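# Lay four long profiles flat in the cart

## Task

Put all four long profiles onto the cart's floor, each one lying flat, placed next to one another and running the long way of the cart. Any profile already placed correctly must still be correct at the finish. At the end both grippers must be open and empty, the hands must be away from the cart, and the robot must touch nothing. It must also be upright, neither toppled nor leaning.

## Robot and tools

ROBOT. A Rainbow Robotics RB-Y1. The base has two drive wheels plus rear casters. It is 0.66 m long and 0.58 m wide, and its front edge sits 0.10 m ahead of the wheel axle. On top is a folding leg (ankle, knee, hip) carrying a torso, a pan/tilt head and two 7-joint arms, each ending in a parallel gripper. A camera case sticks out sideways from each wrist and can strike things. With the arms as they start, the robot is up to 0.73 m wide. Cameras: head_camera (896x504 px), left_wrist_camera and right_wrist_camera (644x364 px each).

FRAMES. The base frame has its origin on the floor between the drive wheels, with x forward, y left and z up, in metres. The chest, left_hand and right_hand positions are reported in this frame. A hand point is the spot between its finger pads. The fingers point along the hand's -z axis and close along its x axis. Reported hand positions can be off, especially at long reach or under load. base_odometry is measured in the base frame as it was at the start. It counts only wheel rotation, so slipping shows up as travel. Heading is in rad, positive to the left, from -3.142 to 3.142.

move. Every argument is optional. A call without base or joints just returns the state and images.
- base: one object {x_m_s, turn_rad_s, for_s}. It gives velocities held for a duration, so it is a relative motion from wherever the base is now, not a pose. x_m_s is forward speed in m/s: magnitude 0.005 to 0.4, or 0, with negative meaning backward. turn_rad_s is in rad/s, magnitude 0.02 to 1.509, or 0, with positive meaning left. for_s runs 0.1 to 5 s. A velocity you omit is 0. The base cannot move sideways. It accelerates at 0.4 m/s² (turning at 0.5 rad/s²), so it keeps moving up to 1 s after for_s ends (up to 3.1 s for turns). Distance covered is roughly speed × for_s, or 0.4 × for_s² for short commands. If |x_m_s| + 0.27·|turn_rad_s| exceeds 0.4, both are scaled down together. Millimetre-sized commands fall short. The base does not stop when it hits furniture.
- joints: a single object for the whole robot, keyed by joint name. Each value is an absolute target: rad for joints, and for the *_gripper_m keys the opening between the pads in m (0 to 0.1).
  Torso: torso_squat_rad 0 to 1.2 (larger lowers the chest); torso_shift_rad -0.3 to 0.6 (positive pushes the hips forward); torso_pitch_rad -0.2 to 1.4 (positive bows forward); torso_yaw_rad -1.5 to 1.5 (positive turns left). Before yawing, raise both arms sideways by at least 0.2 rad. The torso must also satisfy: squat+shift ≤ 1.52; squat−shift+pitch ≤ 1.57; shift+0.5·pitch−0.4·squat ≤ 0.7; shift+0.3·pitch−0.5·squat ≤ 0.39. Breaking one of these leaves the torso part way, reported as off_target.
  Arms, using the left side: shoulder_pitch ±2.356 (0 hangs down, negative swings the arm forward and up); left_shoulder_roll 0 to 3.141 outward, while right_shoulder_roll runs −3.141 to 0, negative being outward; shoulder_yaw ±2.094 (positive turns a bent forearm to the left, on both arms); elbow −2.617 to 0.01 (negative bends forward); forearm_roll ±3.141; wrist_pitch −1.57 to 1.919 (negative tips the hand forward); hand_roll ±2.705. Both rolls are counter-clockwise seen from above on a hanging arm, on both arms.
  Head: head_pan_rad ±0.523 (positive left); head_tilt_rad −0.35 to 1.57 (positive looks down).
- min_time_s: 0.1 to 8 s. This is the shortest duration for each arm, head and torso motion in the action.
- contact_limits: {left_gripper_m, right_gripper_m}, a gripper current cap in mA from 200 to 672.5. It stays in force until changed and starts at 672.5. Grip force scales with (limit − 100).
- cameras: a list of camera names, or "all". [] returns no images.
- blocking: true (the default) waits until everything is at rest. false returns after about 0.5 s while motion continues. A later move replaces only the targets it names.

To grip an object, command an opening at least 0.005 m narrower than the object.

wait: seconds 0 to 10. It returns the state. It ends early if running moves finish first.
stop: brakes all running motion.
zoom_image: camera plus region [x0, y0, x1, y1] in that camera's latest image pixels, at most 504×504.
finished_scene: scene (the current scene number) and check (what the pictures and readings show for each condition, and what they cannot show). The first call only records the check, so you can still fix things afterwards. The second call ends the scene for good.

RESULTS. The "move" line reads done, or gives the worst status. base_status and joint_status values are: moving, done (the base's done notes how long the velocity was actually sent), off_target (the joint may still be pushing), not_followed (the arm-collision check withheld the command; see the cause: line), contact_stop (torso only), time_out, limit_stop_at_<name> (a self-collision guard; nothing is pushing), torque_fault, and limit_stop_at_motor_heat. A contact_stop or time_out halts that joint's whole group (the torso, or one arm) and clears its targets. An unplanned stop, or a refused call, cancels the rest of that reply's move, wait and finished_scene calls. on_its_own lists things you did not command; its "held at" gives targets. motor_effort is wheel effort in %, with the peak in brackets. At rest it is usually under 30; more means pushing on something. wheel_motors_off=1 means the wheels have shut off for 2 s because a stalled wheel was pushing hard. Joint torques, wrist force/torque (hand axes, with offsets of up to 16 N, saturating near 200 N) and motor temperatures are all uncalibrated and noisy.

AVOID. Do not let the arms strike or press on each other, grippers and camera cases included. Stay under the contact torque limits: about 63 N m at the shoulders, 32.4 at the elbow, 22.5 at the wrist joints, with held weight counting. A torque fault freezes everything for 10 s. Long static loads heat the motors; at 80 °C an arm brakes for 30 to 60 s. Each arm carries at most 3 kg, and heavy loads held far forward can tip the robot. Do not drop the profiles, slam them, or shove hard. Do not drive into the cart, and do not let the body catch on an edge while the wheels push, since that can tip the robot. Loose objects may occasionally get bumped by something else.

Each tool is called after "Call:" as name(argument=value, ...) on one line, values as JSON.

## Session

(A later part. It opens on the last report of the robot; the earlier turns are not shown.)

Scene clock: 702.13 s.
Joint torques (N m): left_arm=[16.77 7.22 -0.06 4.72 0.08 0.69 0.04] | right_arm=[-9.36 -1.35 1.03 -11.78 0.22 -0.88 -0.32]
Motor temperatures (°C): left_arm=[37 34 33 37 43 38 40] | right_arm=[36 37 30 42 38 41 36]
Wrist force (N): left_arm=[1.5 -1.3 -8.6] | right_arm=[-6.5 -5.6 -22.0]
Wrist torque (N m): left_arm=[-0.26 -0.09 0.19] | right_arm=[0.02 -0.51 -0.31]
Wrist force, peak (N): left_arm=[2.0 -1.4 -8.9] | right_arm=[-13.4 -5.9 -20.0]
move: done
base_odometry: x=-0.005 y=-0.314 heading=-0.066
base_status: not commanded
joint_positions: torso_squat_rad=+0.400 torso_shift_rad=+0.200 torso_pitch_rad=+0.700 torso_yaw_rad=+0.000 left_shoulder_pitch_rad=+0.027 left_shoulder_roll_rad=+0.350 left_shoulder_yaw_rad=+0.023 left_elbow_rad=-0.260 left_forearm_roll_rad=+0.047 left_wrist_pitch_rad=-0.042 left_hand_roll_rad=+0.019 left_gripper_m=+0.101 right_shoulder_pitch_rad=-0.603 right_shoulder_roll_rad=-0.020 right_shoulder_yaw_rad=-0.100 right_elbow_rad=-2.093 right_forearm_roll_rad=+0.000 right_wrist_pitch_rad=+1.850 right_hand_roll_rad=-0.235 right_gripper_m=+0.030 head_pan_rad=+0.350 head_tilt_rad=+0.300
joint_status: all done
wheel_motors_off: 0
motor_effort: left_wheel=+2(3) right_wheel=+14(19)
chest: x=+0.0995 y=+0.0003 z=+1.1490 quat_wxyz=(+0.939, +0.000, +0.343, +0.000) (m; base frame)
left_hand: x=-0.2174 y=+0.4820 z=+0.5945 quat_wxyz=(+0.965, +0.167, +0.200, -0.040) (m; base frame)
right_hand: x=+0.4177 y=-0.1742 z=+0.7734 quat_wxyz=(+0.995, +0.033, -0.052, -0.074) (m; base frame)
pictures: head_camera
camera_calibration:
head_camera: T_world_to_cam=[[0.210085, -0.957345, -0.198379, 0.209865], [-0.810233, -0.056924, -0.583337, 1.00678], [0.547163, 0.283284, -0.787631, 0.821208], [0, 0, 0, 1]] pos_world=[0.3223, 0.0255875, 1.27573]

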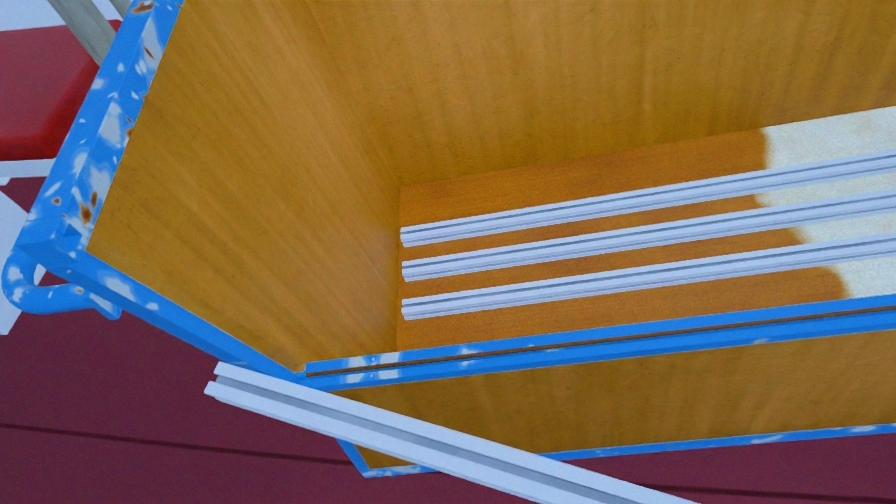

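Call:
move(base={"x_m_s":0.3,"for_s":1.2}, cameras=[])

Call:
move(joints={"torso_squat_rad":0.8,"torso_shift_rad":0.4,"torso_pitch_rad":1.05,"right_shoulder_pitch_rad":-0.953,"right_shoulder_roll_rad":-0.175,"right_shoulder_yaw_rad":-0.13,"right_elbow_rad":-2.094,"right_wrist_pitch_rad":1.85,"right_hand_roll_rad":-0.235,"head_pan_rad":0}, min_time_s=3, cameras=["head_camera"])

Call:
move(joints={"torso_squat_rad":0.73,"torso_shift_rad":0.4,"torso_pitch_rad":1.15,"right_shoulder_pitch_rad":-1.4,"right_shoulder_roll_rad":-0.233,"right_elbow_rad":-1.37,"right_wrist_pitch_rad":1.65,"head_pan_rad":-0.5,"head_tilt_rad":0.6}, min_time_s=3, cameras=["head_camera"])

Scene clock: 729.07 s.
Joint torques (N m): left_arm=[17.54 6.4 0.3 4.97 0.02 0.85 0.25] | right_arm=[-9.65 -1.58 1.46 -12.1 0.29 -0.47 -0.52]
Motor temperatures (°C): left_arm=[38 34 33 37 43 38 40] | right_arm=[35 37 30 42 38 40 36]
Wrist force (N): left_arm=[1.5 -1.5 -8.4] | right_arm=[-6.3 -5.6 -22.3]
Wrist torque (N m): left_arm=[-0.23 -0.12 0.20] | right_arm=[-0.05 -0.49 -0.29]
Wrist force, peak (N): left_arm=[1.6 -1.5 -9.0] | right_arm=[-7.4 -5.6 -22.5]
move: done
base_odometry: x=+0.354 y=-0.338 heading=-0.066
base_status: done (sent for 1.2 of 1.2 s)
joint_positions: torso_squat_rad=+0.400 torso_shift_rad=+0.200 torso_pitch_rad=+0.700 torso_yaw_rad=+0.000 left_shoulder_pitch_rad=+0.027 left_shoulder_roll_rad=+0.350 left_shoulder_yaw_rad=+0.023 left_elbow_rad=-0.260 left_forearm_roll_rad=+0.047 left_wrist_pitch_rad=-0.042 left_hand_roll_rad=+0.019 left_gripper_m=+0.101 right_shoulder_pitch_rad=-0.603 right_shoulder_roll_rad=-0.020 right_shoulder_yaw_rad=-0.100 right_elbow_rad=-2.093 right_forearm_roll_rad=+0.000 right_wrist_pitch_rad=+1.850 right_hand_roll_rad=-0.235 right_gripper_m=+0.030 head_pan_rad=+0.350 head_tilt_rad=+0.300
joint_status: not commanded
wheel_motors_off: 0
motor_effort: left_wheel=-1(35) right_wheel=-4(45)
chest: x=+0.0997 y=+0.0003 z=+1.1490 quat_wxyz=(+0.939, +0.000, +0.343, +0.000) (m; base frame)
left_hand: x=-0.2173 y=+0.4820 z=+0.5945 quat_wxyz=(+0.965, +0.167, +0.200, -0.040) (m; base frame)
right_hand: x=+0.4178 y=-0.1742 z=+0.7733 quat_wxyz=(+0.995, +0.033, -0.052, -0.074) (m; base frame)
pictures: none
No camera images: "cameras" was empty.

Scene clock: 732.40 s.
Joint torques (N m): left_arm=[24.48 3.96 -0.49 7.19 -0.2 1.28 0.19] | right_arm=[-10.62 -3.62 -0.75 -12 -0.01 -0.6 -0.29]
Motor temperatures (°C): left_arm=[38 34 33 37 43 38 40] | right_arm=[35 37 30 42 38 40 36]
Wrist force (N): left_arm=[3.0 -1.5 -7.7] | right_arm=[-6.2 -4.4 -21.2]
Wrist torque (N m): left_arm=[-0.21 -0.04 0.17] | right_arm=[-0.48 -0.42 -0.11]
Wrist force, peak (N): left_arm=[1.5 -1.4 -8.8] | right_arm=[-6.2 -5.6 -22.3]
move: done
base_odometry: x=+0.354 y=-0.338 heading=-0.066
base_status: not commanded
joint_positions: torso_squat_rad=+0.800 torso_shift_rad=+0.400 torso_pitch_rad=+1.050 torso_yaw_rad=+0.000 left_shoulder_pitch_rad=+0.027 left_shoulder_roll_rad=+0.350 left_shoulder_yaw_rad=+0.023 left_elbow_rad=-0.260 left_forearm_roll_rad=+0.047 left_wrist_pitch_rad=-0.042 left_hand_roll_rad=+0.019 left_gripper_m=+0.101 right_shoulder_pitch_rad=-0.952 right_shoulder_roll_rad=-0.175 right_shoulder_yaw_rad=-0.130 right_elbow_rad=-2.093 right_forearm_roll_rad=+0.000 right_wrist_pitch_rad=+1.850 right_hand_roll_rad=-0.235 right_gripper_m=+0.030 head_pan_rad=+0.000 head_tilt_rad=+0.300
joint_status: all done
wheel_motors_off: 0
motor_effort: left_wheel=+1(2) right_wheel=-2(5)
chest: x=+0.2305 y=+0.0003 z=+0.8836 quat_wxyz=(+0.865, +0.000, +0.501, +0.000) (m; base frame)
left_hand: x=-0.2574 y=+0.4820 z=+0.4714 quat_wxyz=(+0.915, +0.157, +0.365, -0.069) (m; base frame)
right_hand: x=+0.5706 y=-0.1833 z=+0.4882 quat_wxyz=(+0.997, +0.005, -0.061, -0.039) (m; base frame)
pictures: head_camera
camera_calibration:
head_camera: T_world_to_cam=[[-0.0426232, -0.998228, 0.0415152, -0.0164301], [-0.963465, 0.0300703, -0.266142, 0.713143], [0.264422, -0.0513422, -0.963039, 0.759844], [0, 0, 0, 1]] pos_world=[0.485468, 0.0011667, 0.922239]

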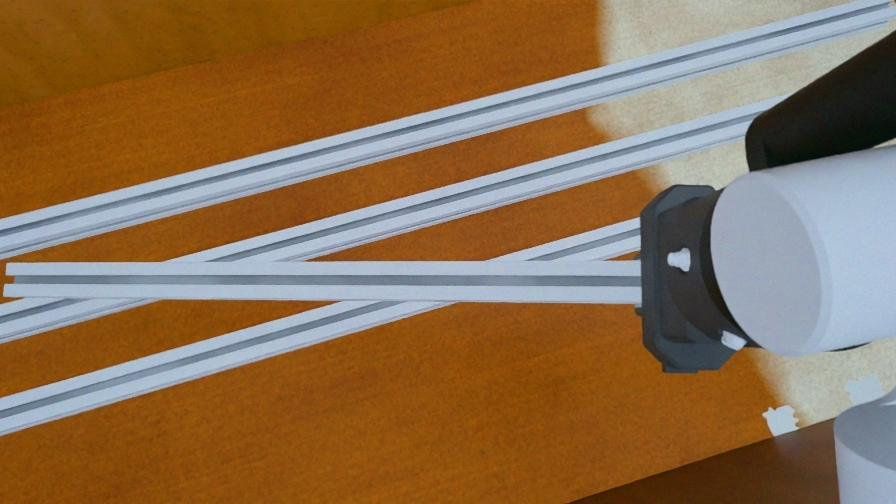

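Scene clock: 735.70 s.
Joint torques (N m): left_arm=[25.22 3.61 0.28 8.11 -0.05 1.54 0.42] | right_arm=[-18.16 -4.78 0.74 -11.45 0.73 -0.03 -0.04]
Motor temperatures (°C): left_arm=[38 34 33 38 43 38 40] | right_arm=[35 37 30 42 38 40 36]
Wrist force (N): left_arm=[3.3 -1.0 -7.6] | right_arm=[-4.1 -4.3 -21.8]
Wrist torque (N m): left_arm=[-0.27 -0.03 0.15] | right_arm=[-0.05 -0.41 -0.35]
Wrist force, peak (N): left_arm=[3.4 -1.3 -8.2] | right_arm=[-8.4 -6.1 -22.2]
move: contact_stop
base_odometry: x=+0.354 y=-0.338 heading=-0.066
base_status: not commanded
joint_positions: torso_squat_rad=+0.750 torso_shift_rad=+0.395 torso_pitch_rad=+1.113 torso_yaw_rad=-0.002 left_shoulder_pitch_rad=+0.027 left_shoulder_roll_rad=+0.350 left_shoulder_yaw_rad=+0.023 left_elbow_rad=-0.260 left_forearm_roll_rad=+0.047 left_wrist_pitch_rad=-0.042 left_hand_roll_rad=+0.019 left_gripper_m=+0.101 right_shoulder_pitch_rad=-1.399 right_shoulder_roll_rad=-0.232 right_shoulder_yaw_rad=-0.130 right_elbow_rad=-1.370 right_forearm_roll_rad=+0.000 right_wrist_pitch_rad=+1.650 right_hand_roll_rad=-0.235 right_gripper_m=+0.030 head_pan_rad=-0.500 head_tilt_rad=+0.600
joint_status: torso_pitch_rad contact_stop (moved +0.063 of +0.100); the others done
wheel_motors_off: 0
on_its_own: torso_pitch_rad is held at +1.113, not at your +1.150, since a contact_stop
motor_effort: left_wheel=+0(11) right_wheel=+4(18)
chest: x=+0.2468 y=+0.0003 z=+0.8902 quat_wxyz=(+0.849, -0.001, +0.528, -0.001) (m; base frame)
left_hand: x=-0.2654 y=+0.4817 z=+0.5083 quat_wxyz=(+0.903, +0.154, +0.394, -0.075) (m; base frame)
right_hand: x=+0.6651 y=-0.1464 z=+0.4213 quat_wxyz=(+1.000, -0.006, +0.008, -0.008) (m; base frame)
pictures: head_camera
camera_calibration:
head_camera: T_world_to_cam=[[-0.234381, -0.846153, 0.478634, -0.350877], [-0.960277, 0.27821, 0.0215985, 0.454643], [-0.151436, -0.454559, -0.877749, 0.849052], [0, 0, 0, 1]] pos_world=[0.482922, -0.0374383, 0.903376]

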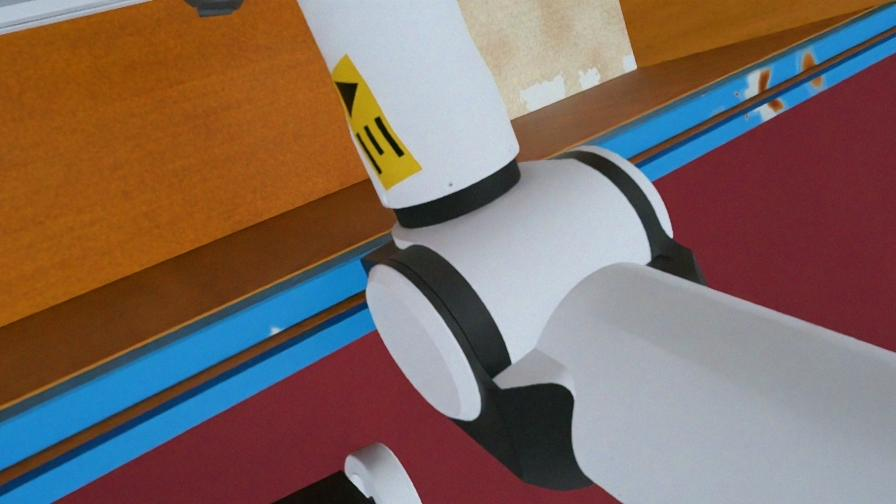

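Call:
move(joints={"torso_squat_rad":0.6,"torso_shift_rad":0.345,"torso_pitch_rad":1.11}, cameras=[])

Call:
move(joints={"torso_pitch_rad":1.15,"right_shoulder_pitch_rad":-1.45,"right_elbow_rad":-1.05,"right_wrist_pitch_rad":1.325}, min_time_s=1.5, cameras=["head_camera"])

Scene clock: 753.40 s.
Joint torques (N m): left_arm=[25.02 3.86 -0.1 7.81 -0.37 1.37 0.44] | right_arm=[-17.45 -4.85 1.06 -11.91 0.54 -0.07 0.11]
Motor temperatures (°C): left_arm=[39 33 33 38 43 38 40] | right_arm=[36 38 30 42 38 40 36]
Wrist force (N): left_arm=[3.4 -1.1 -7.5] | right_arm=[-4.7 -4.1 -22.0]
Wrist torque (N m): left_arm=[-0.22 -0.01 0.14] | right_arm=[0.01 -0.49 -0.31]
Wrist force, peak (N): left_arm=[3.5 -0.9 -8.0] | right_arm=[-4.5 -4.3 -22.9]
move: done
base_odometry: x=+0.354 y=-0.338 heading=-0.066
base_status: not commanded
joint_positions: torso_squat_rad=+0.600 torso_shift_rad=+0.345 torso_pitch_rad=+1.110 torso_yaw_rad=-0.002 left_shoulder_pitch_rad=+0.027 left_shoulder_roll_rad=+0.350 left_shoulder_yaw_rad=+0.023 left_elbow_rad=-0.260 left_forearm_roll_rad=+0.047 left_wrist_pitch_rad=-0.042 left_hand_roll_rad=+0.019 left_gripper_m=+0.101 right_shoulder_pitch_rad=-1.399 right_shoulder_roll_rad=-0.233 right_shoulder_yaw_rad=-0.130 right_elbow_rad=-1.369 right_forearm_roll_rad=+0.000 right_wrist_pitch_rad=+1.650 right_hand_roll_rad=-0.235 right_gripper_m=+0.030 head_pan_rad=-0.500 head_tilt_rad=+0.600
joint_status: all done
wheel_motors_off: 0
motor_effort: left_wheel=+0(2) right_wheel=+1(5)
chest: x=+0.2447 y=+0.0003 z=+0.9617 quat_wxyz=(+0.850, -0.001, +0.527, -0.001) (m; base frame)
left_hand: x=-0.2665 y=+0.4817 z=+0.5784 quat_wxyz=(+0.904, +0.154, +0.392, -0.074) (m; base frame)
right_hand: x=+0.6643 y=-0.1464 z=+0.4940 quat_wxyz=(+1.000, -0.006, +0.007, -0.008) (m; base frame)
pictures: none
No camera images: "cameras" was empty.

Scene clock: 755.20 s.
Joint torques (N m): left_arm=[25.1 3.67 -0.05 8.07 -0.2 1.77 0.32] | right_arm=[-17.37 -4.14 0.91 -10.87 0.75 0.01 -0.01]
Motor temperatures (°C): left_arm=[40 33 33 38 43 38 40] | right_arm=[36 38 30 42 38 40 36]
Wrist force (N): left_arm=[3.7 -0.7 -7.1] | right_arm=[-5.1 -4.8 -22.2]
Wrist torque (N m): left_arm=[-0.28 0.02 0.14] | right_arm=[0.06 -0.50 -0.32]
Wrist force, peak (N): left_arm=[3.4 -1.3 -7.7] | right_arm=[-4.9 -4.5 -22.7]
move: done
base_odometry: x=+0.354 y=-0.338 heading=-0.066
base_status: not commanded
joint_positions: torso_squat_rad=+0.600 torso_shift_rad=+0.345 torso_pitch_rad=+1.146 torso_yaw_rad=-0.002 left_shoulder_pitch_rad=+0.027 left_shoulder_roll_rad=+0.350 left_shoulder_yaw_rad=+0.023 left_elbow_rad=-0.260 left_forearm_roll_rad=+0.047 left_wrist_pitch_rad=-0.042 left_hand_roll_rad=+0.019 left_gripper_m=+0.101 right_shoulder_pitch_rad=-1.449 right_shoulder_roll_rad=-0.233 right_shoulder_yaw_rad=-0.130 right_elbow_rad=-1.050 right_forearm_roll_rad=+0.000 right_wrist_pitch_rad=+1.325 right_hand_roll_rad=-0.235 right_gripper_m=+0.030 head_pan_rad=-0.500 head_tilt_rad=+0.600
joint_status: all done
wheel_motors_off: 0
motor_effort: left_wheel=-1(2) right_wheel=+1(4)
chest: x=+0.2493 y=+0.0003 z=+0.9518 quat_wxyz=(+0.840, -0.001, +0.542, -0.001) (m; base frame)
left_hand: x=-0.2751 y=+0.4817 z=+0.5868 quat_wxyz=(+0.897, +0.153, +0.408, -0.077) (m; base frame)
right_hand: x=+0.6603 y=-0.1393 z=+0.4064 quat_wxyz=(+1.000, +0.002, -0.001, -0.004) (m; base frame)
pictures: head_camera
camera_calibration:
head_camera: T_world_to_cam=[[-0.218653, -0.846151, 0.486023, -0.39072], [-0.959059, 0.278221, 0.0529107, 0.425628], [-0.179992, -0.454556, -0.872343, 0.905497], [0, 0, 0, 1]] pos_world=[0.485753, -0.0374281, 0.957283]

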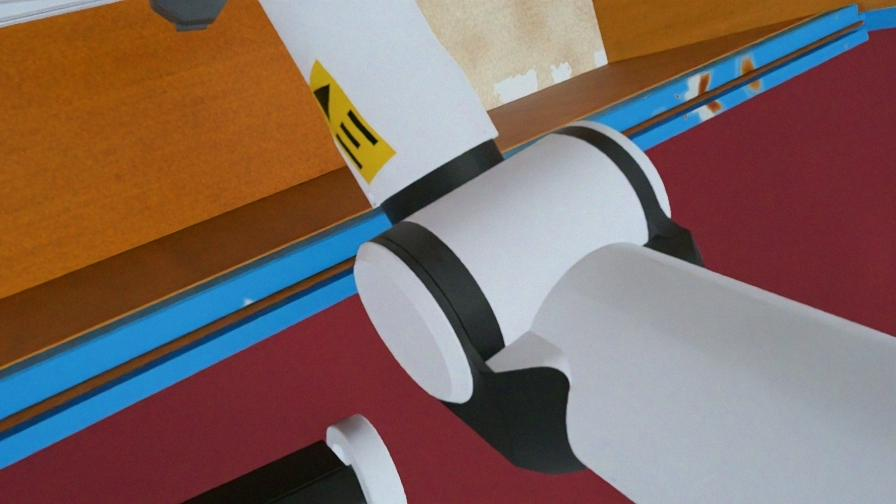

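Call:
move(base={"x_m_s":0.15,"for_s":0.4}, joints={"torso_yaw_rad":0}, cameras=[])

Call:
move(joints={"right_shoulder_pitch_rad":-1.57,"right_elbow_rad":-0.45,"right_wrist_pitch_rad":0.845,"head_tilt_rad":0.3}, min_time_s=2.5, cameras=["head_camera"])

Call:
move(joints={"head_pan_rad":0.35}, cameras=["head_camera"])

Scene clock: 762.03 s.
Joint torques (N m): left_arm=[25.22 3.54 -0.12 7.84 -0.26 1.62 0.14] | right_arm=[-17.43 -3.46 0.1 -11.86 0.29 -0.8 -1.43]
Motor temperatures (°C): left_arm=[40 33 33 38 43 38 40] | right_arm=[36 38 30 42 38 40 36]
Wrist force (N): left_arm=[3.9 -0.6 -7.1] | right_arm=[-6.7 -5.0 -22.2]
Wrist torque (N m): left_arm=[-0.30 0.03 0.16] | right_arm=[0.05 -0.32 0.66]
Wrist force, peak (N): left_arm=[3.9 -0.9 -7.4] | right_arm=[-7.9 -4.0 -22.6]
move: done
base_odometry: x=+0.414 y=-0.342 heading=-0.066
base_status: done (sent for 0.4 of 0.4 s)
joint_positions: torso_squat_rad=+0.600 torso_shift_rad=+0.345 torso_pitch_rad=+1.146 torso_yaw_rad=+0.000 left_shoulder_pitch_rad=+0.027 left_shoulder_roll_rad=+0.350 left_shoulder_yaw_rad=+0.023 left_elbow_rad=-0.260 left_forearm_roll_rad=+0.047 left_wrist_pitch_rad=-0.042 left_hand_roll_rad=+0.019 left_gripper_m=+0.101 right_shoulder_pitch_rad=-1.449 right_shoulder_roll_rad=-0.233 right_shoulder_yaw_rad=-0.130 right_elbow_rad=-1.049 right_forearm_roll_rad=+0.000 right_wrist_pitch_rad=+1.325 right_hand_roll_rad=-0.235 right_gripper_m=+0.030 head_pan_rad=-0.500 head_tilt_rad=+0.600
joint_status: all done
wheel_motors_off: 0
motor_effort: left_wheel=-2(27) right_wheel=+0(25)
chest: x=+0.2495 y=+0.0003 z=+0.9517 quat_wxyz=(+0.840, +0.000, +0.542, +0.000) (m; base frame)
left_hand: x=-0.2755 y=+0.4820 z=+0.5879 quat_wxyz=(+0.896, +0.154, +0.409, -0.076) (m; base frame)
right_hand: x=+0.6603 y=-0.1378 z=+0.4058 quat_wxyz=(+1.000, +0.003, -0.001, -0.003) (m; base frame)
pictures: none
No camera images: "cameras" was empty.

Scene clock: 764.83 s.
Joint torques (N m): left_arm=[25.17 3.79 0.46 7.83 -0.24 1.39 0.09] | right_arm=[11.68 5.98 0.32 9.88 -0.78 -3.15 -0.1]
Motor temperatures (°C): left_arm=[40 33 33 38 43 38 40] | right_arm=[36 38 30 42 38 40 36]
Wrist force (N): left_arm=[3.8 -0.9 -7.2] | right_arm=[-17.4 -12.2 107.4]
Wrist torque (N m): left_arm=[-0.23 0.03 0.15] | right_arm=[-0.40 -0.85 -0.78]
Wrist force, peak (N): left_arm=[3.5 -1.1 -7.6] | right_arm=[-25.1 -9.3 123.6]
move: done
base_odometry: x=+0.414 y=-0.342 heading=-0.066
base_status: not commanded
joint_positions: torso_squat_rad=+0.601 torso_shift_rad=+0.343 torso_pitch_rad=+1.140 torso_yaw_rad=-0.001 left_shoulder_pitch_rad=+0.027 left_shoulder_roll_rad=+0.350 left_shoulder_yaw_rad=+0.023 left_elbow_rad=-0.260 left_forearm_roll_rad=+0.047 left_wrist_pitch_rad=-0.042 left_hand_roll_rad=+0.019 left_gripper_m=+0.101 right_shoulder_pitch_rad=-1.577 right_shoulder_roll_rad=-0.235 right_shoulder_yaw_rad=-0.130 right_elbow_rad=-0.454 right_forearm_roll_rad=+0.000 right_wrist_pitch_rad=+0.846 right_hand_roll_rad=-0.235 right_gripper_m=+0.030 head_pan_rad=-0.500 head_tilt_rad=+0.300
joint_status: all done
wheel_motors_off: 0
motor_effort: left_wheel=-3(5) right_wheel=+9(9)
chest: x=+0.2473 y=+0.0005 z=+0.9536 quat_wxyz=(+0.842, -0.001, +0.540, +0.000) (m; base frame)
left_hand: x=-0.2754 y=+0.4819 z=+0.5863 quat_wxyz=(+0.898, +0.153, +0.406, -0.076) (m; base frame)
right_hand: x=+0.6261 y=-0.1346 z=+0.3263 quat_wxyz=(+1.000, +0.008, -0.008, +0.006) (m; base frame)
pictures: head_camera
camera_calibration:
head_camera: T_world_to_cam=[[-0.235844, -0.848126, 0.474404, -0.373143], [-0.964663, 0.145304, -0.2198, 0.703029], [0.117485, -0.509479, -0.852425, 0.757038], [0, 0, 0, 1]] pos_world=[0.501242, -0.0329306, 0.976864]

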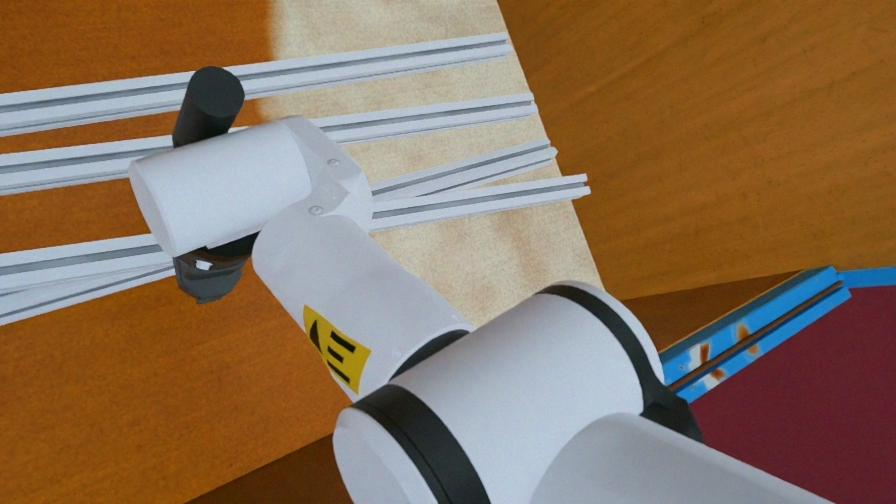

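Scene clock: 766.07 s.
Joint torques (N m): left_arm=[25.63 3.85 0.35 7.64 -0.07 1.6 0.33] | right_arm=[11.73 6.25 0.89 9.49 -1.04 -3.25 0]
Motor temperatures (°C): left_arm=[40 33 33 39 43 38 40] | right_arm=[36 38 30 42 38 40 36]
Wrist force (N): left_arm=[3.7 -0.8 -7.3] | right_arm=[-17.2 -11.9 107.1]
Wrist torque (N m): left_arm=[-0.25 0.01 0.15] | right_arm=[-0.43 -0.85 -0.77]
Wrist force, peak (N): left_arm=[4.0 -0.7 -7.5] | right_arm=[-17.4 -12.0 107.7]
move: done
base_odometry: x=+0.414 y=-0.342 heading=-0.066
base_status: not commanded
joint_positions: torso_squat_rad=+0.601 torso_shift_rad=+0.343 torso_pitch_rad=+1.140 torso_yaw_rad=-0.001 left_shoulder_pitch_rad=+0.027 left_shoulder_roll_rad=+0.350 left_shoulder_yaw_rad=+0.023 left_elbow_rad=-0.260 left_forearm_roll_rad=+0.047 left_wrist_pitch_rad=-0.042 left_hand_roll_rad=+0.019 left_gripper_m=+0.101 right_shoulder_pitch_rad=-1.577 right_shoulder_roll_rad=-0.235 right_shoulder_yaw_rad=-0.130 right_elbow_rad=-0.454 right_forearm_roll_rad=+0.000 right_wrist_pitch_rad=+0.846 right_hand_roll_rad=-0.235 right_gripper_m=+0.030 head_pan_rad=+0.350 head_tilt_rad=+0.300
joint_status: all done
wheel_motors_off: 0
motor_effort: left_wheel=-4(4) right_wheel=+7(10)
chest: x=+0.2473 y=+0.0005 z=+0.9536 quat_wxyz=(+0.842, -0.001, +0.540, +0.000) (m; base frame)
left_hand: x=-0.2754 y=+0.4819 z=+0.5864 quat_wxyz=(+0.898, +0.153, +0.406, -0.076) (m; base frame)
right_hand: x=+0.6261 y=-0.1346 z=+0.3263 quat_wxyz=(+1.000, +0.008, -0.008, +0.006) (m; base frame)
pictures: head_camera
camera_calibration:
head_camera: T_world_to_cam=[[0.10531, -0.957634, -0.268041, 0.232558], [-0.981538, -0.0568202, -0.182633, 0.672746], [0.159666, 0.282326, -0.945938, 0.833182], [0, 0, 0, 1]] pos_world=[0.502804, 0.0257026, 0.973339]

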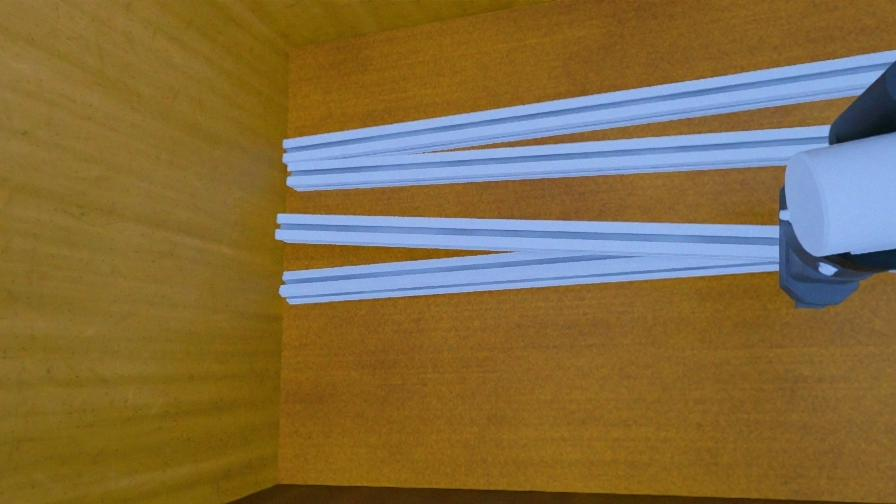

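Call:
move(joints={"right_shoulder_pitch_rad":-1.45,"right_elbow_rad":-1.05,"right_wrist_pitch_rad":1.325}, min_time_s=1.5, cameras=["head_camera"])

Call:
move(joints={"head_pan_rad":-0.5}, cameras=["head_camera"])

Call:
move(joints={"head_pan_rad":-0.05,"head_tilt_rad":0}, cameras=["head_camera","right_wrist_camera"])

Scene clock: 773.80 s.
Joint torques (N m): left_arm=[25.53 3 0.57 8.13 -0.22 1.69 0.25] | right_arm=[-17.21 -1.73 -0.03 -11.66 0.21 -0.21 -0.08]
Motor temperatures (°C): left_arm=[40 33 33 39 43 38 40] | right_arm=[36 38 30 41 38 40 36]
Wrist force (N): left_arm=[3.7 -1.0 -6.7] | right_arm=[-4.6 -4.6 -21.9]
Wrist torque (N m): left_arm=[-0.25 0.01 0.14] | right_arm=[-0.19 -0.46 -0.33]
Wrist force, peak (N): left_arm=[3.8 -0.9 -7.8] | right_arm=[-17.3 -11.7 107.5]
move: done
base_odometry: x=+0.414 y=-0.342 heading=-0.066
base_status: not commanded
joint_positions: torso_squat_rad=+0.600 torso_shift_rad=+0.345 torso_pitch_rad=+1.146 torso_yaw_rad=+0.000 left_shoulder_pitch_rad=+0.027 left_shoulder_roll_rad=+0.350 left_shoulder_yaw_rad=+0.023 left_elbow_rad=-0.260 left_forearm_roll_rad=+0.047 left_wrist_pitch_rad=-0.042 left_hand_roll_rad=+0.019 left_gripper_m=+0.101 right_shoulder_pitch_rad=-1.449 right_shoulder_roll_rad=-0.233 right_shoulder_yaw_rad=-0.130 right_elbow_rad=-1.049 right_forearm_roll_rad=+0.000 right_wrist_pitch_rad=+1.325 right_hand_roll_rad=-0.235 right_gripper_m=+0.030 head_pan_rad=+0.350 head_tilt_rad=+0.300
joint_status: all done
wheel_motors_off: 0
motor_effort: left_wheel=+0(3) right_wheel=+0(8)
chest: x=+0.2493 y=+0.0003 z=+0.9518 quat_wxyz=(+0.840, +0.000, +0.542, +0.000) (m; base frame)
left_hand: x=-0.2755 y=+0.4820 z=+0.5878 quat_wxyz=(+0.897, +0.153, +0.408, -0.076) (m; base frame)
right_hand: x=+0.6606 y=-0.1381 z=+0.4062 quat_wxyz=(+1.000, +0.003, -0.001, -0.004) (m; base frame)
pictures: head_camera
camera_calibration:
head_camera: T_world_to_cam=[[0.104091, -0.957402, -0.269344, 0.233312], [-0.982503, -0.056931, -0.177335, 0.669591], [0.154447, 0.28309, -0.946576, 0.833115], [0, 0, 0, 1]] pos_world=[0.504917, 0.0256472, 0.97019]

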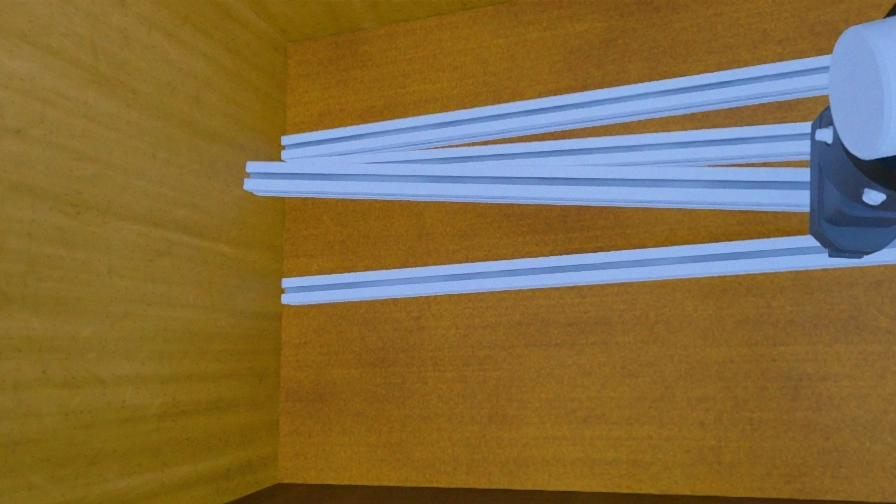

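Scene clock: 775.03 s.
Joint torques (N m): left_arm=[25.94 3.21 0.32 8.07 -0.01 1.55 0.26] | right_arm=[-16.97 -1.39 0.46 -11.62 0.18 -0.26 -0.06]
Motor temperatures (°C): left_arm=[40 33 33 39 43 38 40] | right_arm=[36 38 30 41 38 40 36]
Wrist force (N): left_arm=[3.9 -0.7 -7.2] | right_arm=[-4.7 -4.8 -22.4]
Wrist torque (N m): left_arm=[-0.27 0.03 0.16] | right_arm=[0.10 -0.47 -0.28]
Wrist force, peak (N): left_arm=[3.8 -0.7 -7.5] | right_arm=[-4.8 -4.8 -22.5]
move: done
base_odometry: x=+0.414 y=-0.342 heading=-0.066
base_status: not commanded
joint_positions: torso_squat_rad=+0.600 torso_shift_rad=+0.345 torso_pitch_rad=+1.146 torso_yaw_rad=+0.000 left_shoulder_pitch_rad=+0.027 left_shoulder_roll_rad=+0.350 left_shoulder_yaw_rad=+0.023 left_elbow_rad=-0.260 left_forearm_roll_rad=+0.047 left_wrist_pitch_rad=-0.042 left_hand_roll_rad=+0.019 left_gripper_m=+0.101 right_shoulder_pitch_rad=-1.449 right_shoulder_roll_rad=-0.233 right_shoulder_yaw_rad=-0.130 right_elbow_rad=-1.049 right_forearm_roll_rad=+0.000 right_wrist_pitch_rad=+1.325 right_hand_roll_rad=-0.235 right_gripper_m=+0.030 head_pan_rad=-0.500 head_tilt_rad=+0.300
joint_status: all done
wheel_motors_off: 0
motor_effort: left_wheel=-1(1) right_wheel=+2(3)
chest: x=+0.2493 y=+0.0003 z=+0.9518 quat_wxyz=(+0.840, +0.000, +0.542, +0.000) (m; base frame)
left_hand: x=-0.2755 y=+0.4820 z=+0.5878 quat_wxyz=(+0.897, +0.153, +0.408, -0.076) (m; base frame)
right_hand: x=+0.6606 y=-0.1381 z=+0.4062 quat_wxyz=(+1.000, +0.003, -0.001, -0.004) (m; base frame)
pictures: head_camera
camera_calibration:
head_camera: T_world_to_cam=[[-0.233045, -0.848551, 0.475028, -0.373204], [-0.965881, 0.145225, -0.214437, 0.699798], [0.112975, -0.508794, -0.853443, 0.757324], [0, 0, 0, 1]] pos_world=[0.50339, -0.0329887, 0.973678]

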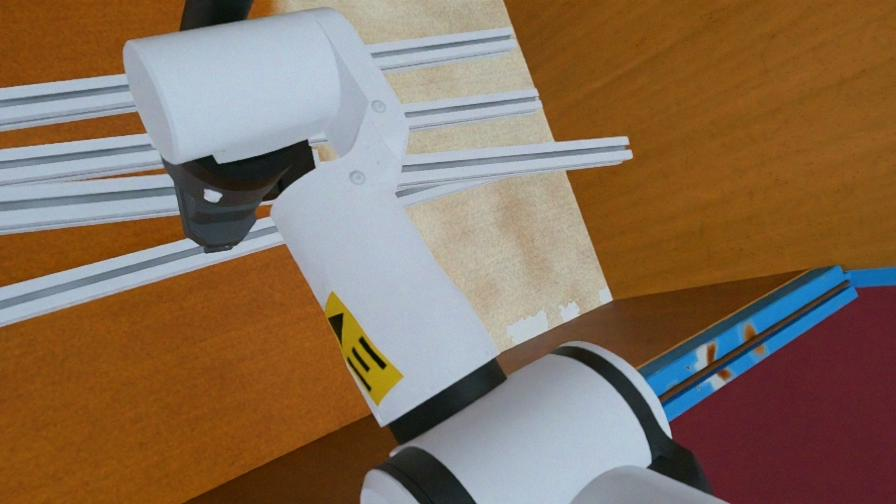

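Scene clock: 776.00 s.
Joint torques (N m): left_arm=[25.44 4.06 -0.09 8.43 -0.19 1.6 0.32] | right_arm=[-17.26 -1.75 0.36 -11.8 0.22 -0.34 -0.01]
Motor temperatures (°C): left_arm=[41 33 33 39 43 38 40] | right_arm=[36 38 30 41 38 40 36]
Wrist force (N): left_arm=[3.7 -0.9 -7.3] | right_arm=[-4.8 -4.5 -22.3]
Wrist torque (N m): left_arm=[-0.25 -0.02 0.17] | right_arm=[0.09 -0.49 -0.33]
Wrist force, peak (N): left_arm=[3.6 -1.1 -7.5] | right_arm=[-5.0 -4.7 -22.4]
move: done
base_odometry: x=+0.414 y=-0.342 heading=-0.066
base_status: not commanded
joint_positions: torso_squat_rad=+0.600 torso_shift_rad=+0.345 torso_pitch_rad=+1.146 torso_yaw_rad=+0.000 left_shoulder_pitch_rad=+0.027 left_shoulder_roll_rad=+0.350 left_shoulder_yaw_rad=+0.023 left_elbow_rad=-0.260 left_forearm_roll_rad=+0.047 left_wrist_pitch_rad=-0.042 left_hand_roll_rad=+0.019 left_gripper_m=+0.101 right_shoulder_pitch_rad=-1.449 right_shoulder_roll_rad=-0.233 right_shoulder_yaw_rad=-0.130 right_elbow_rad=-1.049 right_forearm_roll_rad=+0.000 right_wrist_pitch_rad=+1.325 right_hand_roll_rad=-0.235 right_gripper_m=+0.030 head_pan_rad=-0.050 head_tilt_rad=+0.000
joint_status: all done
wheel_motors_off: 0
motor_effort: left_wheel=+0(1) right_wheel=+4(4)
chest: x=+0.2493 y=+0.0003 z=+0.9518 quat_wxyz=(+0.840, +0.000, +0.542, +0.000) (m; base frame)
left_hand: x=-0.2755 y=+0.4820 z=+0.5878 quat_wxyz=(+0.897, +0.153, +0.408, -0.076) (m; base frame)
right_hand: x=+0.6606 y=-0.1381 z=+0.4062 quat_wxyz=(+1.000, +0.003, -0.001, -0.004) (m; base frame)
pictures: head_camera, right_wrist_camera
camera_calibration:
head_camera: T_world_to_cam=[[-0.0705839, -0.994496, 0.0774349, -0.0414387], [-0.888648, 0.0274279, -0.457769, 0.912637], [0.453126, -0.101123, -0.885692, 0.639949], [0, 0, 0, 1]] pos_world=[0.518111, -0.00152844, 0.987785]
right_wrist_camera: T_world_to_cam=[[-0.999643, 0.0251658, -0.00899755, 0.669153], [0.0183112, 0.890148, 0.455303, -0.0439111], [0.0194672, 0.454975, -0.890291, 0.485649], [0, 0, 0, 1]] pos_world=[0.660264, -0.198711, 0.458383]

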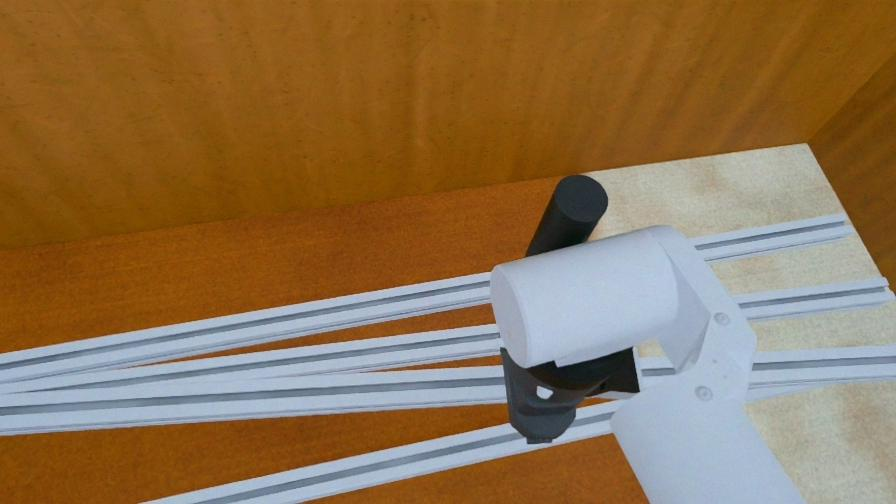

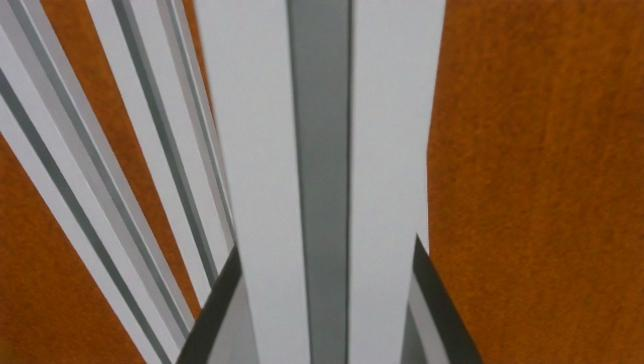

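Call:
move(joints={"right_shoulder_pitch_rad":-0.953,"right_shoulder_roll_rad":-0.175,"right_elbow_rad":-2.094,"right_wrist_pitch_rad":1.85,"head_tilt_rad":0.3}, min_time_s=2, cameras=[])

Call:
move(joints={"torso_squat_rad":0.4,"torso_shift_rad":0.2,"torso_pitch_rad":0.7,"right_shoulder_pitch_rad":-0.603,"right_shoulder_roll_rad":-0.02,"right_shoulder_yaw_rad":-0.1}, min_time_s=2.5, cameras=["head_camera"])

Call:
move(joints={"head_pan_rad":0.4}, cameras=["head_camera"])

Call:
move(joints={"head_pan_rad":-0.5}, cameras=["head_camera"])

Scene clock: 814.63 s.
Joint torques (N m): left_arm=[25.97 3.76 0.42 7.89 -0.02 1.67 0.44] | right_arm=[-8.22 0.31 -0.51 -12.26 0.31 -0.37 -0.04]
Motor temperatures (°C): left_arm=[41 33 33 39 43 38 40] | right_arm=[36 37 30 42 38 39 36]
Wrist force (N): left_arm=[4.0 -1.1 -6.9] | right_arm=[-5.4 -4.9 -22.7]
Wrist torque (N m): left_arm=[-0.20 0.06 0.17] | right_arm=[0.01 -0.50 -0.36]
Wrist force, peak (N): left_arm=[4.0 -0.8 -7.5] | right_arm=[-6.5 -5.1 -22.8]
move: done
base_odometry: x=+0.414 y=-0.342 heading=-0.066
base_status: not commanded
joint_positions: torso_squat_rad=+0.600 torso_shift_rad=+0.345 torso_pitch_rad=+1.146 torso_yaw_rad=+0.000 left_shoulder_pitch_rad=+0.027 left_shoulder_roll_rad=+0.350 left_shoulder_yaw_rad=+0.023 left_elbow_rad=-0.260 left_forearm_roll_rad=+0.047 left_wrist_pitch_rad=-0.042 left_hand_roll_rad=+0.019 left_gripper_m=+0.101 right_shoulder_pitch_rad=-0.952 right_shoulder_roll_rad=-0.175 right_shoulder_yaw_rad=-0.130 right_elbow_rad=-2.093 right_forearm_roll_rad=+0.000 right_wrist_pitch_rad=+1.850 right_hand_roll_rad=-0.235 right_gripper_m=+0.030 head_pan_rad=-0.050 head_tilt_rad=+0.300
joint_status: all done
wheel_motors_off: 0
motor_effort: left_wheel=+0(2) right_wheel=+1(3)
chest: x=+0.2493 y=+0.0003 z=+0.9518 quat_wxyz=(+0.840, +0.000, +0.542, +0.000) (m; base frame)
left_hand: x=-0.2755 y=+0.4820 z=+0.5878 quat_wxyz=(+0.897, +0.154, +0.408, -0.076) (m; base frame)
right_hand: x=+0.5504 y=-0.1836 z=+0.5259 quat_wxyz=(+0.999, +0.003, -0.013, -0.039) (m; base frame)
pictures: none
No camera images: "cameras" was empty.

Scene clock: 817.47 s.
Joint torques (N m): left_arm=[17.18 6.61 0 4.87 -0.03 0.89 0.23] | right_arm=[-9.17 1.42 1.61 -12.19 0.18 -0.6 -0.1]
Motor temperatures (°C): left_arm=[41 33 33 39 43 38 40] | right_arm=[36 37 30 42 38 39 36]
Wrist force (N): left_arm=[1.6 -1.4 -8.5] | right_arm=[-6.5 -5.6 -22.2]
Wrist torque (N m): left_arm=[-0.26 -0.09 0.22] | right_arm=[0.00 -0.52 -0.34]
Wrist force, peak (N): left_arm=[1.7 -1.4 -8.8] | right_arm=[-5.4 -4.8 -23.1]
move: done
base_odometry: x=+0.414 y=-0.342 heading=-0.066
base_status: not commanded
joint_positions: torso_squat_rad=+0.400 torso_shift_rad=+0.200 torso_pitch_rad=+0.700 torso_yaw_rad=+0.000 left_shoulder_pitch_rad=+0.027 left_shoulder_roll_rad=+0.350 left_shoulder_yaw_rad=+0.023 left_elbow_rad=-0.260 left_forearm_roll_rad=+0.047 left_wrist_pitch_rad=-0.042 left_hand_roll_rad=+0.019 left_gripper_m=+0.101 right_shoulder_pitch_rad=-0.603 right_shoulder_roll_rad=-0.020 right_shoulder_yaw_rad=-0.100 right_elbow_rad=-2.093 right_forearm_roll_rad=+0.000 right_wrist_pitch_rad=+1.850 right_hand_roll_rad=-0.235 right_gripper_m=+0.030 head_pan_rad=-0.050 head_tilt_rad=+0.300
joint_status: all done
wheel_motors_off: 0
motor_effort: left_wheel=-1(2) right_wheel=+1(3)
chest: x=+0.0996 y=+0.0004 z=+1.1490 quat_wxyz=(+0.939, +0.000, +0.343, +0.000) (m; base frame)
left_hand: x=-0.2173 y=+0.4820 z=+0.5944 quat_wxyz=(+0.965, +0.167, +0.200, -0.040) (m; base frame)
right_hand: x=+0.4178 y=-0.1745 z=+0.7734 quat_wxyz=(+0.995, +0.033, -0.052, -0.074) (m; base frame)
pictures: head_camera
camera_calibration:
head_camera: T_world_to_cam=[[-0.0923709, -0.99411, 0.0566807, -0.0442862], [-0.812361, 0.0423214, -0.581617, 1.00503], [0.575793, -0.0997697, -0.811486, 0.845025], [0, 0, 0, 1]] pos_world=[0.3258, -0.00225189, 1.27278]

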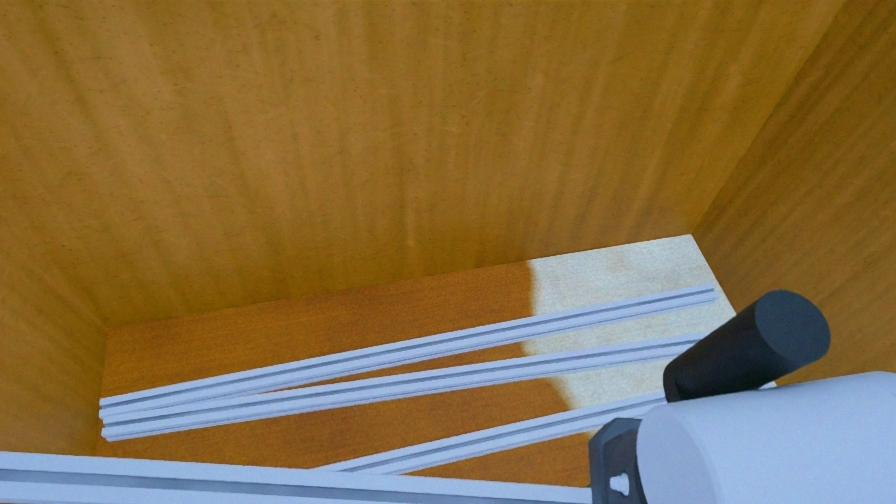

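Scene clock: 818.43 s.
Joint torques (N m): left_arm=[17.41 7.02 0.07 5.27 -0.22 0.85 0.16] | right_arm=[-9.64 1.23 1.44 -12.13 0.24 -0.64 -0.18]
Motor temperatures (°C): left_arm=[41 33 33 39 43 38 40] | right_arm=[36 37 30 42 38 39 36]
Wrist force (N): left_arm=[1.5 -1.2 -8.5] | right_arm=[-6.2 -5.6 -22.1]
Wrist torque (N m): left_arm=[-0.28 -0.10 0.18] | right_arm=[-0.02 -0.50 -0.35]
Wrist force, peak (N): left_arm=[1.8 -1.6 -9.0] | right_arm=[-6.5 -5.5 -22.4]
move: done
base_odometry: x=+0.414 y=-0.342 heading=-0.066
base_status: not commanded
joint_positions: torso_squat_rad=+0.400 torso_shift_rad=+0.200 torso_pitch_rad=+0.700 torso_yaw_rad=+0.000 left_shoulder_pitch_rad=+0.027 left_shoulder_roll_rad=+0.350 left_shoulder_yaw_rad=+0.023 left_elbow_rad=-0.260 left_forearm_roll_rad=+0.047 left_wrist_pitch_rad=-0.042 left_hand_roll_rad=+0.019 left_gripper_m=+0.101 right_shoulder_pitch_rad=-0.603 right_shoulder_roll_rad=-0.020 right_shoulder_yaw_rad=-0.100 right_elbow_rad=-2.093 right_forearm_roll_rad=+0.000 right_wrist_pitch_rad=+1.850 right_hand_roll_rad=-0.235 right_gripper_m=+0.030 head_pan_rad=+0.400 head_tilt_rad=+0.300
joint_status: all done
wheel_motors_off: 0
motor_effort: left_wheel=-2(2) right_wheel=+1(3)
chest: x=+0.0996 y=+0.0004 z=+1.1490 quat_wxyz=(+0.939, +0.000, +0.343, +0.000) (m; base frame)
left_hand: x=-0.2173 y=+0.4820 z=+0.5944 quat_wxyz=(+0.965, +0.167, +0.200, -0.040) (m; base frame)
right_hand: x=+0.4178 y=-0.1745 z=+0.7734 quat_wxyz=(+0.995, +0.033, -0.052, -0.074) (m; base frame)
pictures: head_camera
camera_calibration:
head_camera: T_world_to_cam=[[0.246354, -0.941769, -0.228869, 0.240315], [-0.807907, -0.0691115, -0.585243, 1.00868], [0.535346, 0.329082, -0.777888, 0.81144], [0, 0, 0, 1]] pos_world=[0.321312, 0.0290018, 1.27653]

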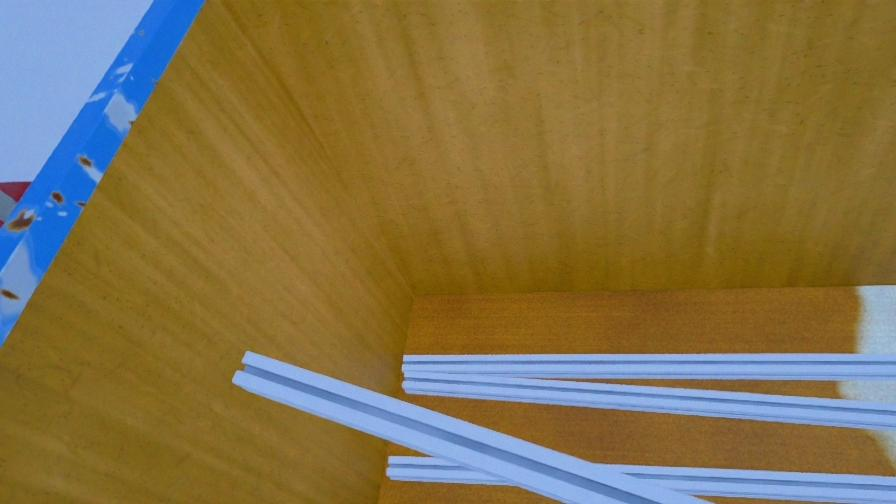

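Scene clock: 819.70 s.
Joint torques (N m): left_arm=[17.46 6.33 0.43 4.89 -0.13 0.84 0.18] | right_arm=[-9.03 1.34 1.07 -12.24 0.12 -0.46 0.04]
Motor temperatures (°C): left_arm=[41 33 33 39 43 38 40] | right_arm=[36 37 30 42 38 39 36]
Wrist force (N): left_arm=[1.9 -1.6 -8.2] | right_arm=[-6.3 -5.7 -22.2]
Wrist torque (N m): left_arm=[-0.23 -0.05 0.18] | right_arm=[-0.01 -0.50 -0.31]
Wrist force, peak (N): left_arm=[1.7 -1.6 -9.0] | right_arm=[-6.5 -5.6 -22.4]
move: done
base_odometry: x=+0.414 y=-0.342 heading=-0.066
base_status: not commanded
joint_positions: torso_squat_rad=+0.400 torso_shift_rad=+0.200 torso_pitch_rad=+0.700 torso_yaw_rad=+0.000 left_shoulder_pitch_rad=+0.027 left_shoulder_roll_rad=+0.350 left_shoulder_yaw_rad=+0.023 left_elbow_rad=-0.260 left_forearm_roll_rad=+0.047 left_wrist_pitch_rad=-0.042 left_hand_roll_rad=+0.019 left_gripper_m=+0.101 right_shoulder_pitch_rad=-0.603 right_shoulder_roll_rad=-0.020 right_shoulder_yaw_rad=-0.100 right_elbow_rad=-2.093 right_forearm_roll_rad=+0.000 right_wrist_pitch_rad=+1.850 right_hand_roll_rad=-0.235 right_gripper_m=+0.030 head_pan_rad=-0.500 head_tilt_rad=+0.300
joint_status: all done
wheel_motors_off: 0
motor_effort: left_wheel=-2(2) right_wheel=+0(3)
chest: x=+0.0996 y=+0.0004 z=+1.1490 quat_wxyz=(+0.939, +0.000, +0.343, +0.000) (m; base frame)
left_hand: x=-0.2173 y=+0.4820 z=+0.5944 quat_wxyz=(+0.965, +0.167, +0.200, -0.040) (m; base frame)
right_hand: x=+0.4178 y=-0.1745 z=+0.7734 quat_wxyz=(+0.995, +0.033, -0.052, -0.074) (m; base frame)
pictures: head_camera
camera_calibration:
head_camera: T_world_to_cam=[[-0.41486, -0.848583, 0.328327, -0.315073], [-0.77933, 0.145154, -0.60957, 1.03287], [0.469612, -0.508761, -0.721544, 0.755468], [0, 0, 0, 1]] pos_world=[0.319461, -0.032938, 1.27816]

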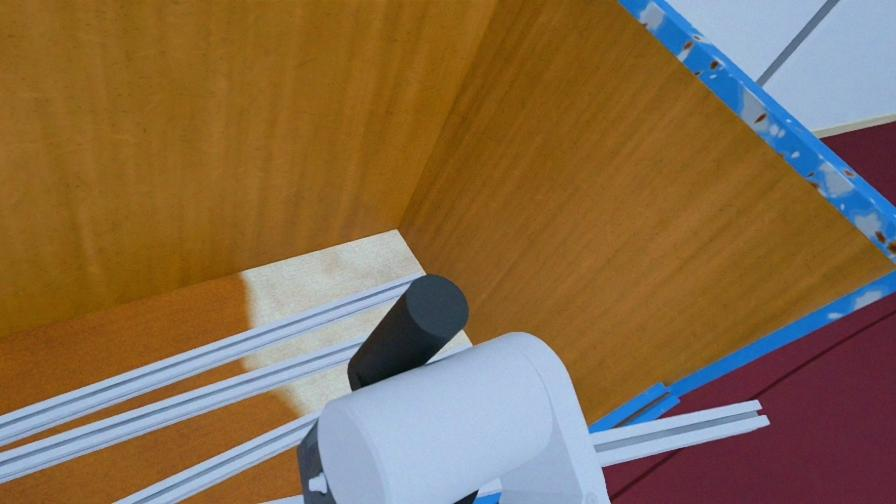

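Call:
move(joints={"right_shoulder_yaw_rad":-0.145,"right_hand_roll_rad":-0.13,"head_pan_rad":0.4}, min_time_s=1, cameras=["head_camera"])

Call:
move(base={"x_m_s":-0.1,"for_s":1.0}, cameras=["head_camera"])

Scene clock: 832.27 s.
Joint torques (N m): left_arm=[17.42 5.47 -0.03 4.86 0.03 0.92 0.3] | right_arm=[-8.86 1.36 -0.22 -12.19 0.26 -0.49 0.01]
Motor temperatures (°C): left_arm=[41 33 33 39 43 38 40] | right_arm=[36 37 30 42 38 39 36]
Wrist force (N): left_arm=[1.4 -1.3 -8.6] | right_arm=[-6.3 -5.0 -22.1]
Wrist torque (N m): left_arm=[-0.28 -0.09 0.17] | right_arm=[-0.10 -0.46 -0.35]
Wrist force, peak (N): left_arm=[1.5 -1.6 -9.1] | right_arm=[-6.4 -5.9 -22.4]
move: done
base_odometry: x=+0.414 y=-0.342 heading=-0.066
base_status: not commanded
joint_positions: torso_squat_rad=+0.400 torso_shift_rad=+0.200 torso_pitch_rad=+0.700 torso_yaw_rad=+0.000 left_shoulder_pitch_rad=+0.027 left_shoulder_roll_rad=+0.350 left_shoulder_yaw_rad=+0.023 left_elbow_rad=-0.260 left_forearm_roll_rad=+0.047 left_wrist_pitch_rad=-0.042 left_hand_roll_rad=+0.019 left_gripper_m=+0.101 right_shoulder_pitch_rad=-0.603 right_shoulder_roll_rad=-0.020 right_shoulder_yaw_rad=-0.145 right_elbow_rad=-2.093 right_forearm_roll_rad=+0.000 right_wrist_pitch_rad=+1.850 right_hand_roll_rad=-0.130 right_gripper_m=+0.030 head_pan_rad=+0.400 head_tilt_rad=+0.300
joint_status: all done
wheel_motors_off: 0
motor_effort: left_wheel=-1(2) right_wheel=+0(3)
chest: x=+0.0996 y=+0.0004 z=+1.1490 quat_wxyz=(+0.939, +0.000, +0.343, +0.000) (m; base frame)
left_hand: x=-0.2173 y=+0.4820 z=+0.5944 quat_wxyz=(+0.965, +0.167, +0.200, -0.040) (m; base frame)
right_hand: x=+0.4188 y=-0.1889 z=+0.7728 quat_wxyz=(+0.997, +0.026, -0.054, -0.043) (m; base frame)
pictures: head_camera
camera_calibration:
head_camera: T_world_to_cam=[[0.246354, -0.941769, -0.228869, 0.240315], [-0.807907, -0.0691116, -0.585243, 1.00867], [0.535346, 0.329082, -0.777888, 0.811441], [0, 0, 0, 1]] pos_world=[0.321312, 0.0290018, 1.27653]

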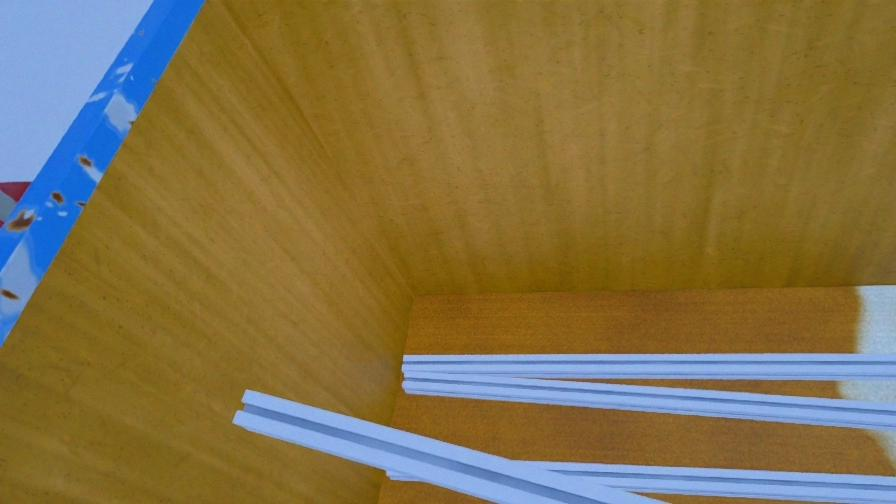

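Scene clock: 833.87 s.
Joint torques (N m): left_arm=[17.58 6.3 0.38 4.76 0.05 0.73 0.17] | right_arm=[-10.04 0.48 0.09 -12.08 0.29 -0.75 -0.29]
Motor temperatures (°C): left_arm=[40 33 33 38 43 38 40] | right_arm=[36 37 30 42 38 39 36]
Wrist force (N): left_arm=[1.5 -1.3 -8.4] | right_arm=[-6.3 -5.1 -21.9]
Wrist torque (N m): left_arm=[-0.26 -0.10 0.17] | right_arm=[-0.06 -0.46 -0.30]
Wrist force, peak (N): left_arm=[1.6 -1.5 -9.0] | right_arm=[-6.3 -5.3 -22.8]
move: done
base_odometry: x=+0.314 y=-0.335 heading=-0.066
base_status: done (sent for 1 of 1 s)
joint_positions: torso_squat_rad=+0.400 torso_shift_rad=+0.200 torso_pitch_rad=+0.700 torso_yaw_rad=+0.000 left_shoulder_pitch_rad=+0.027 left_shoulder_roll_rad=+0.350 left_shoulder_yaw_rad=+0.023 left_elbow_rad=-0.260 left_forearm_roll_rad=+0.047 left_wrist_pitch_rad=-0.042 left_hand_roll_rad=+0.019 left_gripper_m=+0.101 right_shoulder_pitch_rad=-0.602 right_shoulder_roll_rad=-0.020 right_shoulder_yaw_rad=-0.145 right_elbow_rad=-2.093 right_forearm_roll_rad=+0.000 right_wrist_pitch_rad=+1.850 right_hand_roll_rad=-0.130 right_gripper_m=+0.030 head_pan_rad=+0.400 head_tilt_rad=+0.300
joint_status: not commanded
wheel_motors_off: 0
motor_effort: left_wheel=+3(27) right_wheel=+3(28)
chest: x=+0.0996 y=+0.0004 z=+1.1490 quat_wxyz=(+0.939, +0.000, +0.343, +0.000) (m; base frame)
left_hand: x=-0.2174 y=+0.4820 z=+0.5945 quat_wxyz=(+0.965, +0.167, +0.200, -0.040) (m; base frame)
right_hand: x=+0.4187 y=-0.1889 z=+0.7727 quat_wxyz=(+0.997, +0.026, -0.054, -0.043) (m; base frame)
pictures: head_camera
camera_calibration:
head_camera: T_world_to_cam=[[0.246363, -0.941767, -0.228867, 0.240311], [-0.807891, -0.0691107, -0.585265, 1.0087], [0.535366, 0.329087, -0.777872, 0.81143], [0, 0, 0, 1]] pos_world=[0.321307, 0.0289978, 1.27655]

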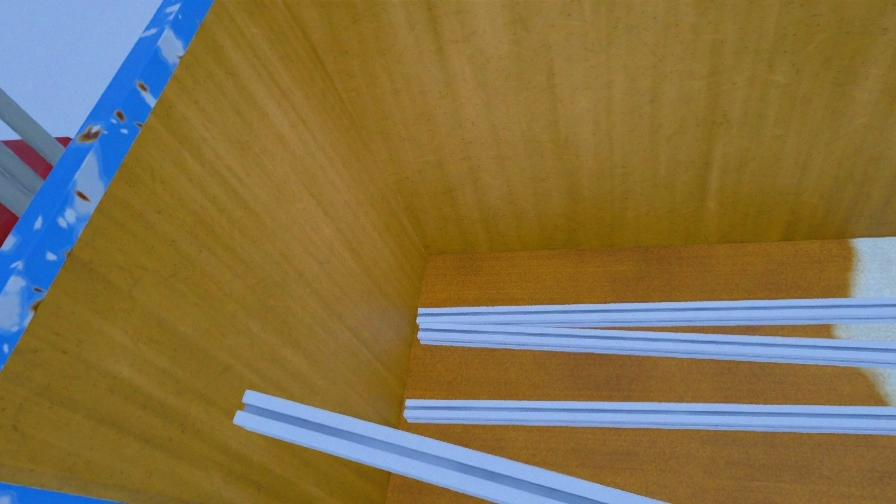

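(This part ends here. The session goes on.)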